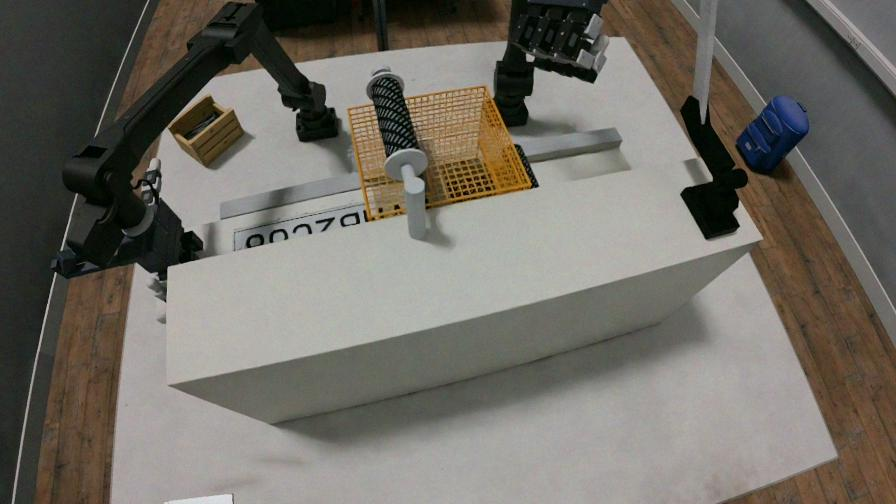

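Emit:
execute_actions(
  actions=[
    [[0,0,0,0,0,0,-0.9,0,0.8,0.464,-0.714,-0.678,-0.226,-0.168,-0.9,0,0.8,0.464,-0.9,0,0.8,0.464,0.4,-0.4,-0.005,-0.04,0,0,0,0,-0.754,0,0.8,0.464,-0.714,-0.678,-0.226,-0.168,-0.754,0,0.8,0.464,-0.754,0,0.8,0.464,0.75,-0.4]],
  ],
  cameras=[],
)

Emit:
execute_actions(
  actions=[
    [[0,0,0,0,0,0,-0.9,0,0.8,0.464,-0.714,-0.678,-0.226,-0.168,-0.9,0,0.8,0.464,-0.9,0,0.8,0.464,0.4,-0.4,-0.005,-0.04,0,0,0,0,-0.754,0,0.8,0.464,-0.714,-0.678,-0.226,-0.168,-0.754,0,0.8,0.464,-0.754,0,0.8,0.464,0.75,-0.4]],
  ],
  cameras=[],
)

Emit:
execute_actions(
  actions=[
    [[0,0,0,0,0,0,-0.9,0,0.8,0.464,-0.714,-0.678,-0.226,-0.168,-0.9,0,0.8,0.464,-0.9,0,0.8,0.464,0.4,-0.4,-0.005,-0.04,0,0,0,0,-0.754,0,0.8,0.464,-0.714,-0.678,-0.226,-0.168,-0.754,0,0.8,0.464,-0.754,0,0.8,0.464,0.75,-0.4]],
  ],
  cameras=[],
)

Scene clock: 1662.90 s.
left_arm: end_effector_position=(+0.4316, +0.2139, +0.5801) hand_goal=(-0.900, +0.000, +0.800, +0.464, -0.714, -0.678, -0.226, -0.168, -0.900, +0.000, +0.800, +0.464, -0.900, +0.000, +0.800, +0.464) hand_measured=(-0.896, -0.002, +0.794, +0.460, -0.710, -0.678, -0.222, -0.168, -0.896, -0.002, +0.796, +0.462, -0.896, +0.000, +0.796, +0.462) hand_current_ma=(+11, -7, -19, -9, +13, +2, +20, +1, +14, -3, -14, -8, +15, +0, -15, -8) hand_state=(goal, goal, goal, goal, goal, goal, goal, goal, goal, goal, goal, goal, goal, goal, goal, goal) hand_current_limit=0.40 hand_speed=-0.40 end_effector_quat_wxyz=(+0.281, -0.124, +0.926, -0.219) | right_arm: end_effector_position=(+0.5338, -0.6414, +0.2947) hand_goal=(-0.754, +0.000, +0.800, +0.464, -0.714, -0.678, -0.226, -0.168, -0.754, +0.000, +0.800, +0.464, -0.754, +0.000, +0.800, +0.464) hand_measured=(-0.778, +0.000, +0.802, +0.466, -0.714, -0.678, -0.222, -0.168, -0.782, +0.002, +0.800, +0.466, -0.780, -0.002, +0.800, +0.464) hand_current_ma=(-109, -1, +8, +7, +1, +0, +14, +1, -125, +5, +2, +6, -113, -3, +2, -1) hand_state=(blocked, goal, goal, goal, goal, goal, goal, goal, blocked, goal, goal, goal, blocked, goal, goal, goal) hand_current_limit=0.75 hand_speed=-0.40 end_effector_quat_wxyz=(-0.016, +0.999, +0.029, +0.019)
Joint positions: left_arm=[-0.166 1.357 2.159 -1.677 0.241 -2.087] | right_arm=[-0.419 1.934 2.087 -1.704 -0.044 1.099]
Joint torques (N m): left_arm=[0.15 -8.82 8.12 1.58 0.31 0.04] | right_arm=[-7.3 -14.39 13.11 -0.08 1.71 -0.38]
Heat: left arm: hottest elbow 44 °C; right arm: hottest elbow 41 °C.
Hand target: left_arm +0.4312, +0.2150, +0.5778; +0.092, -0.394, +0.904, -0.140 | right_arm +0.5251, -0.7051, +0.2997; +0.000, +1.000, +0.001, +0.006
Off the commanded pose: left_arm 0.003 m, 39 deg | right_arm 0.064 m, 4 deg.
joint sent to its limit (left arm) — joint 4 (wrist pitch), lower limit; joint 6 (wrist roll), lower limit. The joint targets are off in orientation, not in position.
joint sent to its limit (right arm) — joint 4 (wrist pitch), lower limit. The joint targets are off in position, not in orientation.
Step readings (end_effector_position of left_arm | right_arm):
0: (+0.4316, +0.2139, +0.5801) | (+0.5311, -0.6395, +0.2936)
1: (+0.4316, +0.2139, +0.5801) | (+0.5311, -0.6395, +0.2936)
2: (+0.4316, +0.2139, +0.5801) | (+0.5310, -0.6400, +0.2939)
4: (+0.4316, +0.2139, +0.5801) | (+0.5317, -0.6404, +0.2939)
8: (+0.4316, +0.2139, +0.5801) | (+0.5330, -0.6411, +0.2944)
15: (+0.4316, +0.2139, +0.5801) | (+0.5338, -0.6414, +0.2945)
No camera images: "cameras" was empty.

Scene clock: 1663.70 s.
left_arm: end_effector_position=(+0.4316, +0.2139, +0.5801) hand_goal=(-0.900, +0.000, +0.800, +0.464, -0.714, -0.678, -0.226, -0.168, -0.900, +0.000, +0.800, +0.464, -0.900, +0.000, +0.800, +0.464) hand_measured=(-0.896, -0.002, +0.794, +0.460, -0.710, -0.678, -0.222, -0.168, -0.896, -0.002, +0.796, +0.462, -0.896, +0.000, +0.796, +0.462) hand_current_ma=(+11, -7, -19, -9, +13, +2, +20, +1, +14, -3, -14, -8, +15, +0, -15, -8) hand_state=(goal, goal, goal, goal, goal, goal, goal, goal, goal, goal, goal, goal, goal, goal, goal, goal) hand_current_limit=0.40 hand_speed=-0.40 end_effector_quat_wxyz=(+0.281, -0.124, +0.926, -0.219) | right_arm: end_effector_position=(+0.5360, -0.6449, +0.2964) hand_goal=(-0.754, +0.000, +0.800, +0.464, -0.714, -0.678, -0.226, -0.168, -0.754, +0.000, +0.800, +0.464, -0.754, +0.000, +0.800, +0.464) hand_measured=(-0.812, -0.002, +0.808, +0.468, -0.714, -0.678, -0.222, -0.168, -0.812, +0.000, +0.802, +0.466, -0.758, +0.000, +0.800, +0.464) hand_current_ma=(-270, -3, +28, +11, +1, +0, +14, +1, -273, +2, +4, +6, -14, +2, -1, -1) hand_state=(blocked, goal, goal, goal, goal, goal, goal, goal, blocked, goal, goal, goal, goal, goal, goal, goal) hand_current_limit=0.75 hand_speed=-0.40 end_effector_quat_wxyz=(-0.022, +0.999, +0.028, +0.027)
Joint positions: left_arm=[-0.166 1.357 2.159 -1.677 0.241 -2.087] | right_arm=[-0.428 1.939 2.102 -1.704 -0.063 1.091]
Joint torques (N m): left_arm=[0.09 -8.82 8.16 1.59 0.32 0.04] | right_arm=[-9.11 -13.8 13.5 -0.02 2.35 -0.63]
Heat: left arm: hottest elbow 44 °C; right arm: hottest elbow 41 °C.
Hand target: left_arm +0.4312, +0.2150, +0.5778; +0.092, -0.394, +0.904, -0.140 | right_arm +0.5221, -0.7292, +0.2997; +0.000, +1.000, +0.001, +0.005
Off the commanded pose: left_arm 0.003 m, 39 deg | right_arm 0.085 m, 5 deg.
joint sent to its limit (left arm) — joint 4 (wrist pitch), lower limit; joint 6 (wrist roll), lower limit. The joint targets are off in orientation, not in position.
joint sent to its limit (right arm) — joint 4 (wrist pitch), lower limit. The joint targets are off in position, not in orientation.
Step readings (end_effector_position of left_arm | right_arm):
0: (+0.4316, +0.2139, +0.5801) | (+0.5338, -0.6414, +0.2947)
1: (+0.4316, +0.2139, +0.5801) | (+0.5337, -0.6416, +0.2947)
2: (+0.4316, +0.2139, +0.5801) | (+0.5340, -0.6419, +0.2948)
4: (+0.4316, +0.2139, +0.5801) | (+0.5348, -0.6426, +0.2948)
8: (+0.4316, +0.2139, +0.5801) | (+0.5359, -0.6441, +0.2957)
15: (+0.4316, +0.2139, +0.5801) | (+0.5360, -0.6449, +0.2964)
No camera images: "cameras" was empty.

Scene clock: 1664.70 s.
left_arm: end_effector_position=(+0.4316, +0.2139, +0.5801) hand_goal=(-0.900, +0.000, +0.800, +0.464, -0.714, -0.678, -0.226, -0.168, -0.900, +0.000, +0.800, +0.464, -0.900, +0.000, +0.800, +0.464) hand_measured=(-0.896, -0.002, +0.794, +0.460, -0.710, -0.678, -0.222, -0.168, -0.896, -0.002, +0.796, +0.462, -0.896, +0.000, +0.796, +0.462) hand_current_ma=(+11, -7, -19, -9, +13, +2, +20, +1, +14, -3, -14, -8, +15, +0, -15, -8) hand_state=(goal, goal, goal, goal, goal, goal, goal, goal, goal, goal, goal, goal, goal, goal, goal, goal) hand_current_limit=0.40 hand_speed=-0.40 end_effector_quat_wxyz=(+0.281, -0.124, +0.926, -0.219) | right_arm: end_effector_position=(+0.5376, -0.6475, +0.2981) hand_goal=(-0.754, +0.000, +0.800, +0.464, -0.714, -0.678, -0.226, -0.168, -0.754, +0.000, +0.800, +0.464, -0.754, +0.000, +0.800, +0.464) hand_measured=(-0.832, -0.002, +0.808, +0.468, -0.714, -0.678, -0.222, -0.168, -0.834, -0.002, +0.800, +0.466, -0.758, +0.000, +0.800, +0.464) hand_current_ma=(-371, -3, +33, +12, +1, +0, +14, +1, -380, -5, -2, +6, -13, +2, -1, -1) hand_state=(blocked, goal, goal, goal, goal, goal, goal, goal, blocked, goal, goal, goal, goal, goal, goal, goal) hand_current_limit=0.75 hand_speed=-0.40 end_effector_quat_wxyz=(-0.027, +0.999, +0.026, +0.035)
Joint positions: left_arm=[-0.166 1.357 2.159 -1.677 0.241 -2.087] | right_arm=[-0.435 1.942 2.115 -1.704 -0.079 1.09]
Joint torques (N m): left_arm=[0.03 -8.76 8.13 1.57 0.32 0.04] | right_arm=[-10.93 -13.16 13.96 -0.02 2.94 -0.92]
Heat: left arm: hottest elbow 44 °C; right arm: hottest elbow 41 °C.
Hand target: left_arm +0.4312, +0.2150, +0.5778; +0.092, -0.394, +0.904, -0.140 | right_arm +0.5192, -0.7530, +0.2996; +0.000, +1.000, +0.001, +0.005
Off the commanded pose: left_arm 0.003 m, 39 deg | right_arm 0.107 m, 5 deg.
joint sent to its limit (left arm) — joint 4 (wrist pitch), lower limit; joint 6 (wrist roll), lower limit. The joint targets are off in orientation, not in position.
joint sent to its limit (right arm) — joint 4 (wrist pitch), lower limit. The joint targets are off in position, not in orientation.
Step readings (end_effector_position of left_arm | right_arm):
0: (+0.4316, +0.2139, +0.5801) | (+0.5360, -0.6449, +0.2964)
1: (+0.4316, +0.2139, +0.5801) | (+0.5360, -0.6449, +0.2964)
2: (+0.4316, +0.2139, +0.5801) | (+0.5359, -0.6454, +0.2964)
4: (+0.4316, +0.2139, +0.5801) | (+0.5362, -0.6464, +0.2968)
8: (+0.4316, +0.2139, +0.5801) | (+0.5369, -0.6475, +0.2976)
15: (+0.4316, +0.2139, +0.5801) | (+0.5374, -0.6477, +0.2982)
No camera images: "cameras" was empty.

Emit:
execute_actions(
  actions=[
    [[0,0,0,0,0,0,-0.9,0,0.8,0.464,-0.714,-0.678,-0.226,-0.168,-0.9,0,0.8,0.464,-0.9,0,0.8,0.464,0.4,-0.4,0,0.12,0,0,0,0,-0.754,0,0.8,0.464,-0.714,-0.678,-0.226,-0.168,-0.754,0,0.8,0.464,-0.754,0,0.8,0.464,0.75,-0.4]],
  ],
  cameras=["cam_high"],
)

Emit:
zoom_image(
  camera="cam_high",
  region=[400, 120, 480, 220],
)

Emit:
zoom_image(
  camera="cam_high",
  region=[220, 160, 460, 260],
)

Scene clock: 1682.83 s.
left_arm: end_effector_position=(+0.4316, +0.2139, +0.5801) hand_goal=(-0.900, +0.000, +0.800, +0.464, -0.714, -0.678, -0.226, -0.168, -0.900, +0.000, +0.800, +0.464, -0.900, +0.000, +0.800, +0.464) hand_measured=(-0.896, -0.002, +0.794, +0.460, -0.710, -0.678, -0.222, -0.168, -0.896, -0.002, +0.796, +0.462, -0.896, +0.000, +0.796, +0.462) hand_current_ma=(+11, -7, -19, -9, +13, +2, +20, +1, +14, -3, -14, -8, +15, +0, -15, -8) hand_state=(goal, goal, goal, goal, goal, goal, goal, goal, goal, goal, goal, goal, goal, goal, goal, goal) hand_current_limit=0.40 hand_speed=-0.40 end_effector_quat_wxyz=(+0.281, -0.124, +0.926, -0.219) | right_arm: end_effector_position=(+0.5383, -0.6449, +0.2983) hand_goal=(-0.754, +0.000, +0.800, +0.464, -0.714, -0.678, -0.226, -0.168, -0.754, +0.000, +0.800, +0.464, -0.754, +0.000, +0.800, +0.464) hand_measured=(-0.830, -0.002, +0.806, +0.468, -0.714, -0.678, -0.222, -0.168, -0.832, -0.002, +0.800, +0.466, -0.758, +0.000, +0.800, +0.464) hand_current_ma=(-361, -3, +25, +12, +1, +0, +14, +1, -377, -4, +2, +6, -13, +2, -1, -1) hand_state=(blocked, goal, goal, goal, goal, goal, goal, goal, blocked, goal, goal, goal, goal, goal, goal, goal) hand_current_limit=0.75 hand_speed=-0.40 end_effector_quat_wxyz=(-0.021, +0.999, +0.026, +0.031)
Joint positions: left_arm=[-0.166 1.357 2.159 -1.677 0.241 -2.087] | right_arm=[-0.427 1.942 2.113 -1.704 -0.066 1.098]
Joint torques (N m): left_arm=[0.15 -8.76 8.14 1.57 0.32 0.04] | right_arm=[-4.6 -17.49 8.08 -0.02 2.42 -0.08]
Heat: left arm: hottest elbow 43 °C; right arm: hottest elbow 42 °C.
Hand target: left_arm +0.4312, +0.2150, +0.5778; +0.092, -0.394, +0.904, -0.140 | right_arm +0.5192, -0.6811, +0.2997; +0.000, +1.000, +0.001, +0.005
Off the commanded pose: left_arm 0.003 m, 39 deg | right_arm 0.041 m, 5 deg.
joint sent to its limit (left arm) — joint 4 (wrist pitch), lower limit; joint 6 (wrist roll), lower limit. The joint targets are off in orientation, not in position.
joint sent to its limit (right arm) — joint 4 (wrist pitch), lower limit. The joint targets still meet the commanded pose.
Step readings (end_effector_position of left_arm | right_arm):
0: (+0.4316, +0.2139, +0.5801) | (+0.5376, -0.6475, +0.2981)
1: (+0.4316, +0.2139, +0.5801) | (+0.5376, -0.6475, +0.2981)
2: (+0.4316, +0.2139, +0.5801) | (+0.5376, -0.6475, +0.2981)
4: (+0.4316, +0.2139, +0.5801) | (+0.5380, -0.6465, +0.2982)
8: (+0.4316, +0.2139, +0.5801) | (+0.5383, -0.6455, +0.2982)
15: (+0.4316, +0.2139, +0.5801) | (+0.5382, -0.6451, +0.2983)
Images, in order (width x height): cam_high 896x504.

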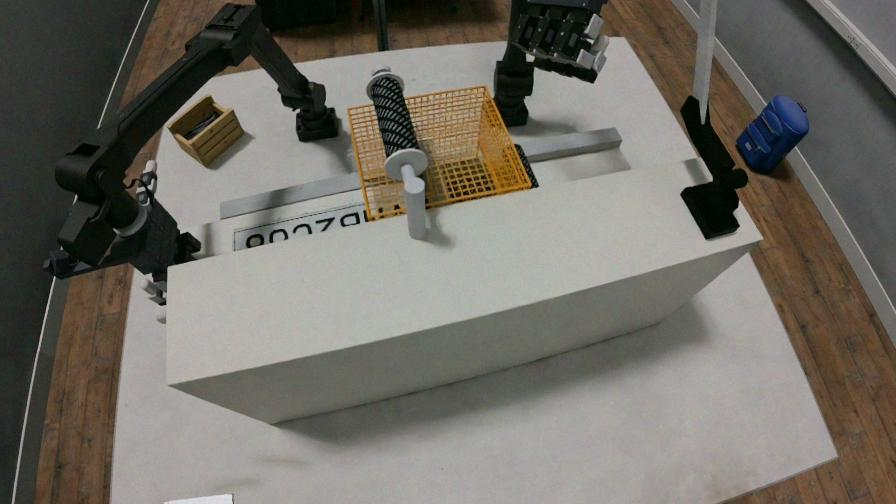

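Scaled by 5.040 from the camera's 896x504 image, which has a finer 1280x720 frame.

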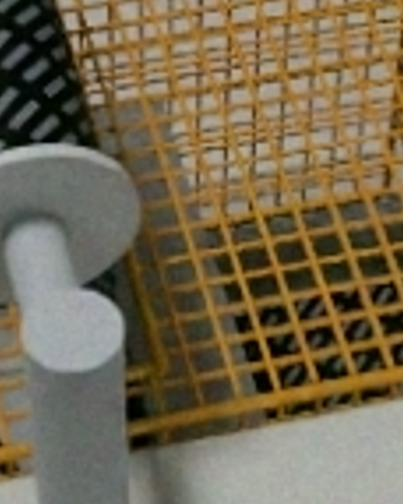

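Scaled by 2.100 from the camera's 896x504 image, which has a finer 1280x720 frame.

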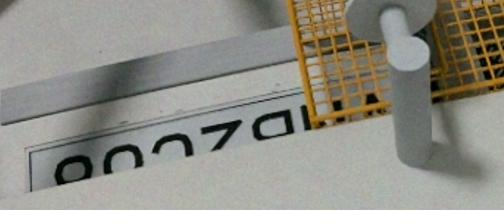

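Emit:
execute_actions(
  actions=[
    [[0,0,0,0,0,0,-0.9,0,0.8,0.464,-0.714,-0.678,-0.226,-0.168,-0.9,0,0.8,0.464,-0.9,0,0.8,0.464,0.4,-0.4,-0.01,0.08,0,0,0,0,-0.754,0,0.8,0.464,-0.714,-0.678,-0.226,-0.168,-0.754,0,0.8,0.464,-0.754,0,0.8,0.464,0.75,-0.4]],
    [[0,0,0,0,0,0,-0.9,0,0.8,0.464,-0.714,-0.678,-0.226,-0.168,-0.9,0,0.8,0.464,-0.9,0,0.8,0.464,0.4,-0.4,-0.01,0.06,0,0,0,0,-0.754,0,0.8,0.464,-0.714,-0.678,-0.226,-0.168,-0.754,0,0.8,0.464,-0.754,0,0.8,0.464,0.4,-0.4]],
  ],
  cameras=["cam_high"],
)

Scene clock: 1695.67 s.
left_arm: end_effector_position=(+0.4316, +0.2139, +0.5801) hand_goal=(-0.900, +0.000, +0.800, +0.464, -0.714, -0.678, -0.226, -0.168, -0.900, +0.000, +0.800, +0.464, -0.900, +0.000, +0.800, +0.464) hand_measured=(-0.896, -0.002, +0.794, +0.460, -0.710, -0.678, -0.222, -0.168, -0.896, -0.002, +0.796, +0.462, -0.896, +0.000, +0.796, +0.462) hand_current_ma=(+11, -7, -19, -9, +13, +2, +20, +1, +14, -3, -14, -8, +15, +0, -15, -8) hand_state=(goal, goal, goal, goal, goal, goal, goal, goal, goal, goal, goal, goal, goal, goal, goal, goal) hand_current_limit=0.40 hand_speed=-0.40 end_effector_quat_wxyz=(+0.281, -0.124, +0.926, -0.219) | right_arm: end_effector_position=(+0.5063, -0.6010, +0.2879) hand_goal=(-0.754, +0.000, +0.800, +0.464, -0.714, -0.678, -0.226, -0.168, -0.754, +0.000, +0.800, +0.464, -0.754, +0.000, +0.800, +0.464) hand_measured=(-0.752, +0.000, +0.800, +0.466, -0.714, -0.678, -0.222, -0.168, -0.752, +0.000, +0.800, +0.466, -0.750, +0.002, +0.802, +0.464) hand_current_ma=(+4, +1, +2, +8, +2, +0, +16, +1, +4, -2, +1, +6, +17, +8, +8, -1) hand_state=(goal, goal, goal, goal, goal, goal, goal, goal, goal, goal, goal, goal, goal, goal, goal, goal) hand_current_limit=0.40 hand_speed=-0.40 end_effector_quat_wxyz=(-0.009, +1.000, +0.007, -0.010)
Joint positions: left_arm=[-0.166 1.357 2.159 -1.677 0.241 -2.087] | right_arm=[-0.361 1.85 1.939 -1.685 -0.009 1.2]
Joint torques (N m): left_arm=[0.09 -8.76 8.14 1.57 0.32 0.04] | right_arm=[-0.62 -18.32 7.76 0.49 0.26 0.06]
Heat: left arm: hottest elbow 43 °C; right arm: hottest elbow 41 °C.
Hand target: left_arm +0.4312, +0.2150, +0.5778; +0.092, -0.394, +0.904, -0.140 | right_arm +0.5070, -0.5972, +0.2997; +0.000, +1.000, +0.001, +0.005
Off the commanded pose: left_arm 0.003 m, 39 deg | right_arm 0.012 m, 2 deg.
joint sent to its limit (left arm) — joint 4 (wrist pitch), lower limit; joint 6 (wrist roll), lower limit. The joint targets are off in orientation, not in position.
Step readings (end_effector_position of left_arm | right_arm):
0: (+0.4316, +0.2139, +0.5801) | (+0.5383, -0.6449, +0.2983)
1: (+0.4316, +0.2139, +0.5801) | (+0.5381, -0.6446, +0.2978)
2: (+0.4316, +0.2139, +0.5801) | (+0.5370, -0.6438, +0.2971)
4: (+0.4316, +0.2139, +0.5801) | (+0.5353, -0.6407, +0.2950)
8: (+0.4316, +0.2139, +0.5801) | (+0.5323, -0.6354, +0.2914)
15: (+0.4316, +0.2139, +0.5801) | (+0.5216, -0.6331, +0.2874)
16: (+0.4316, +0.2139, +0.5801) | (+0.5210, -0.6329, +0.2871)
17: (+0.4316, +0.2139, +0.5801) | (+0.5205, -0.6328, +0.2871)
19: (+0.4316, +0.2139, +0.5801) | (+0.5174, -0.6257, +0.2872)
23: (+0.4316, +0.2139, +0.5801) | (+0.5053, -0.6139, +0.2886)
30: (+0.4316, +0.2139, +0.5801) | (+0.5056, -0.6022, +0.2880)
Images, in order (width x height): cam_high 896x504.

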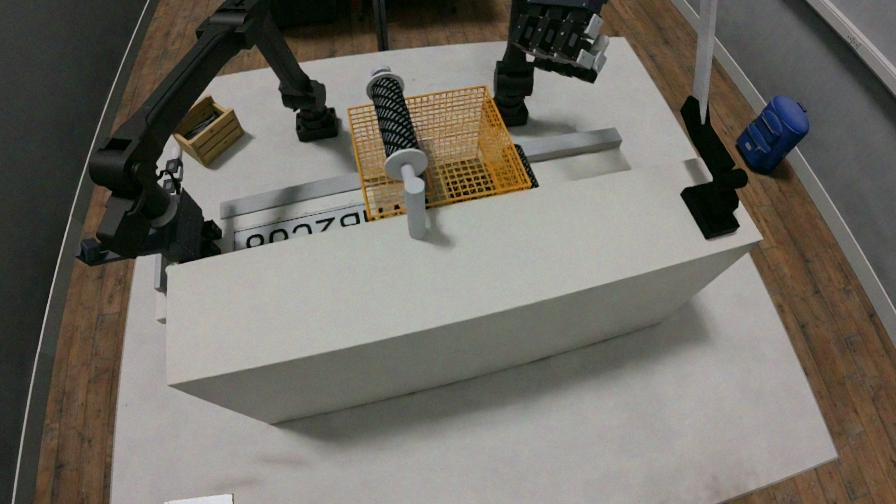

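Emit:
execute_actions(
  actions=[
    [[0,0,0,0,0,0,-0.9,0,0.8,0.464,-0.714,-0.678,-0.226,-0.168,-0.9,0,0.8,0.464,-0.9,0,0.8,0.464,0.4,-0.4,0,0.01,0.12,0,0,0,-0.754,0,0.8,0.464,-0.714,-0.678,-0.226,-0.168,-0.754,0,0.8,0.464,-0.754,0,0.8,0.464,0.4,-0.4]],
    [[0,0,0,0,0,0,-0.9,0,0.8,0.464,-0.714,-0.678,-0.226,-0.168,-0.9,0,0.8,0.464,-0.9,0,0.8,0.464,0.4,-0.4,0.045,0.08,0.13,0,0,-0.1,-0.754,0,0.8,0.464,-0.714,-0.678,-0.8,-0.168,-0.754,0,0.8,0.464,-0.754,0,0.8,0.464,0.4,-0.4]],
    [[0,0,0,0,0,0,-0.9,0,0.8,0.464,-0.714,-0.678,-0.226,-0.168,-0.9,0,0.8,0.464,-0.9,0,0.8,0.464,0.4,-0.4,0.045,0.12,0.1,0,0,-0.1,-0.754,0,0.8,0.464,-0.714,-0.678,-0.8,-0.168,-0.754,0,0.8,0.464,-0.754,0,0.8,0.464,0.4,-0.4]],
    [[0,0,0,0,0,0,-0.9,0,0.8,0.464,-0.714,-0.678,-0.226,-0.168,-0.9,0,0.8,0.464,-0.9,0,0.8,0.464,0.4,-0.4,0,0.1,0.06,0,0,0,-0.754,0,0.8,0.464,-0.714,-0.678,-0.8,-0.168,-0.754,0,0.8,0.464,-0.754,0,0.8,0.464,0.4,-0.4]],
  ],
  cameras=["cam_high","cam_right_wrist"],
)

Emit:
zoom_image(
  camera="cam_right_wrist",
  region=[360, 220, 560, 380],
)

Scene clock: 1704.73 s.
left_arm: end_effector_position=(+0.4316, +0.2139, +0.5801) hand_goal=(-0.900, +0.000, +0.800, +0.464, -0.714, -0.678, -0.226, -0.168, -0.900, +0.000, +0.800, +0.464, -0.900, +0.000, +0.800, +0.464) hand_measured=(-0.896, -0.002, +0.794, +0.460, -0.710, -0.678, -0.222, -0.168, -0.896, -0.002, +0.796, +0.462, -0.896, +0.000, +0.796, +0.462) hand_current_ma=(+11, -7, -19, -9, +13, +2, +20, +1, +14, -3, -14, -8, +15, +0, -15, -8) hand_state=(goal, goal, goal, goal, goal, goal, goal, goal, goal, goal, goal, goal, goal, goal, goal, goal) hand_current_limit=0.40 hand_speed=-0.40 end_effector_quat_wxyz=(+0.281, -0.124, +0.926, -0.219) | right_arm: end_effector_position=(+0.5553, -0.4049, +0.5402) hand_goal=(-0.754, +0.000, +0.800, +0.464, -0.714, -0.678, -0.800, -0.168, -0.754, +0.000, +0.800, +0.464, -0.754, +0.000, +0.800, +0.464) hand_measured=(-0.754, +0.000, +0.800, +0.466, -0.714, -0.678, -0.792, -0.168, -0.754, +0.000, +0.800, +0.466, -0.752, +0.002, +0.800, +0.464) hand_current_ma=(-1, +1, +0, +8, +0, +1, +45, +1, -1, -2, -1, +6, +7, +5, +0, -1) hand_state=(goal, goal, goal, goal, goal, goal, goal, goal, goal, goal, goal, goal, goal, goal, goal, goal) hand_current_limit=0.40 hand_speed=-0.40 end_effector_quat_wxyz=(+0.000, +0.925, -0.219, +0.310)
Joint positions: left_arm=[-0.166 1.357 2.159 -1.677 0.241 -2.087] | right_arm=[0.008 1.836 2.585 -1.704 0.143 2.001]
Joint torques (N m): left_arm=[0.09 -8.7 8.13 1.57 0.32 0.04] | right_arm=[-2.14 -13.16 10.36 1.03 0.24 -0.02]
Heat: left arm: hottest elbow 43 °C; right arm: hottest elbow 41 °C.
Hand target: left_arm +0.4312, +0.2150, +0.5778; +0.092, -0.394, +0.904, -0.140 | right_arm +0.5611, -0.4110, +0.5457; +0.001, +0.951, -0.308, +0.005
Off the commanded pose: left_arm 0.003 m, 39 deg | right_arm 0.010 m, 37 deg.
joint sent to its limit (left arm) — joint 4 (wrist pitch), lower limit; joint 6 (wrist roll), lower limit. The joint targets are off in orientation, not in position.
joint sent to its limit (right arm) — joint 4 (wrist pitch), lower limit. The joint targets are off in orientation, not in position.
Step readings (end_effector_position of left_arm | right_arm):
0: (+0.4316, +0.2139, +0.5801) | (+0.5063, -0.6010, +0.2879)
1: (+0.4316, +0.2139, +0.5801) | (+0.5063, -0.6010, +0.2879)
2: (+0.4316, +0.2139, +0.5801) | (+0.5056, -0.6008, +0.2891)
4: (+0.4316, +0.2139, +0.5801) | (+0.5054, -0.6007, +0.2928)
8: (+0.4316, +0.2139, +0.5801) | (+0.5011, -0.5969, +0.3106)
15: (+0.4316, +0.2139, +0.5801) | (+0.4991, -0.5956, +0.3466)
16: (+0.4316, +0.2139, +0.5801) | (+0.4994, -0.5953, +0.3494)
17: (+0.4316, +0.2139, +0.5801) | (+0.4992, -0.5948, +0.3551)
19: (+0.4316, +0.2139, +0.5801) | (+0.5029, -0.5906, +0.3695)
23: (+0.4316, +0.2139, +0.5801) | (+0.5209, -0.5616, +0.4124)
30: (+0.4316, +0.2139, +0.5801) | (+0.5303, -0.5336, +0.4446)
31: (+0.4316, +0.2139, +0.5801) | (+0.5297, -0.5338, +0.4455)
32: (+0.4316, +0.2139, +0.5801) | (+0.5297, -0.5328, +0.4484)
34: (+0.4316, +0.2139, +0.5801) | (+0.5310, -0.5299, +0.4530)
38: (+0.4316, +0.2139, +0.5801) | (+0.5274, -0.5142, +0.4579)
45: (+0.4316, +0.2139, +0.5801) | (+0.5249, -0.4851, +0.4543)
46: (+0.4316, +0.2139, +0.5801) | (+0.5259, -0.4801, +0.4533)
47: (+0.4316, +0.2139, +0.5801) | (+0.5267, -0.4737, +0.4532)
49: (+0.4316, +0.2139, +0.5801) | (+0.5311, -0.4619, +0.4548)
53: (+0.4316, +0.2139, +0.5801) | (+0.5536, -0.4324, +0.4925)
60: (+0.4316, +0.2139, +0.5801) | (+0.5551, -0.4054, +0.5387)
Images, in order (width x height): cam_high 896x504, cam_right_wrist 672x504.

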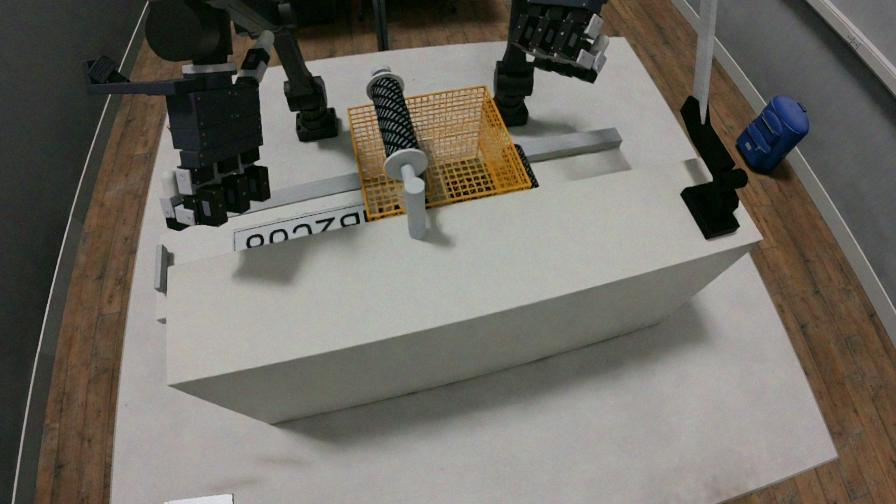

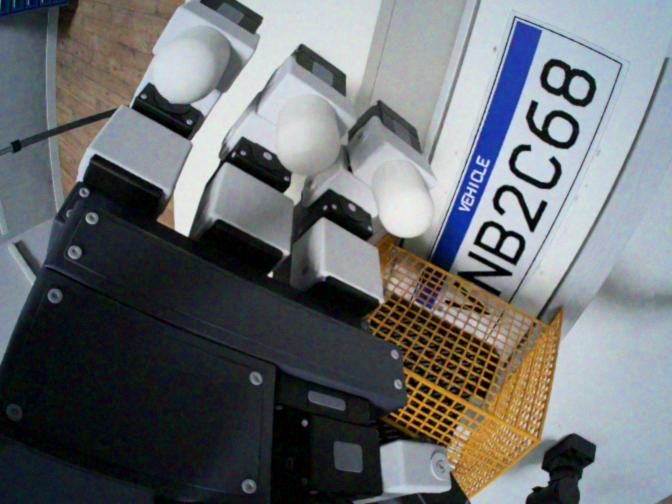

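Scaled by 2.520 from the camera's 672x504 image, which has a finer 960x720 frame.

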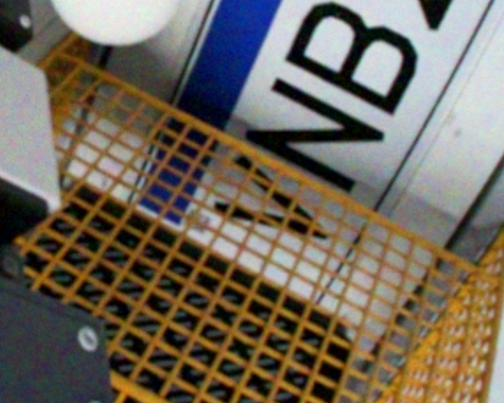

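Emit:
zoom_image(
  camera="cam_right_wrist",
  region=[400, 270, 510, 360],
)

Scaled by 4.582 from the camera's 672x504 image, which has a finer 960x720 frame.

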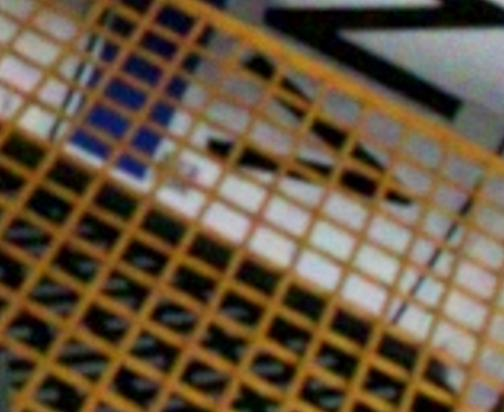

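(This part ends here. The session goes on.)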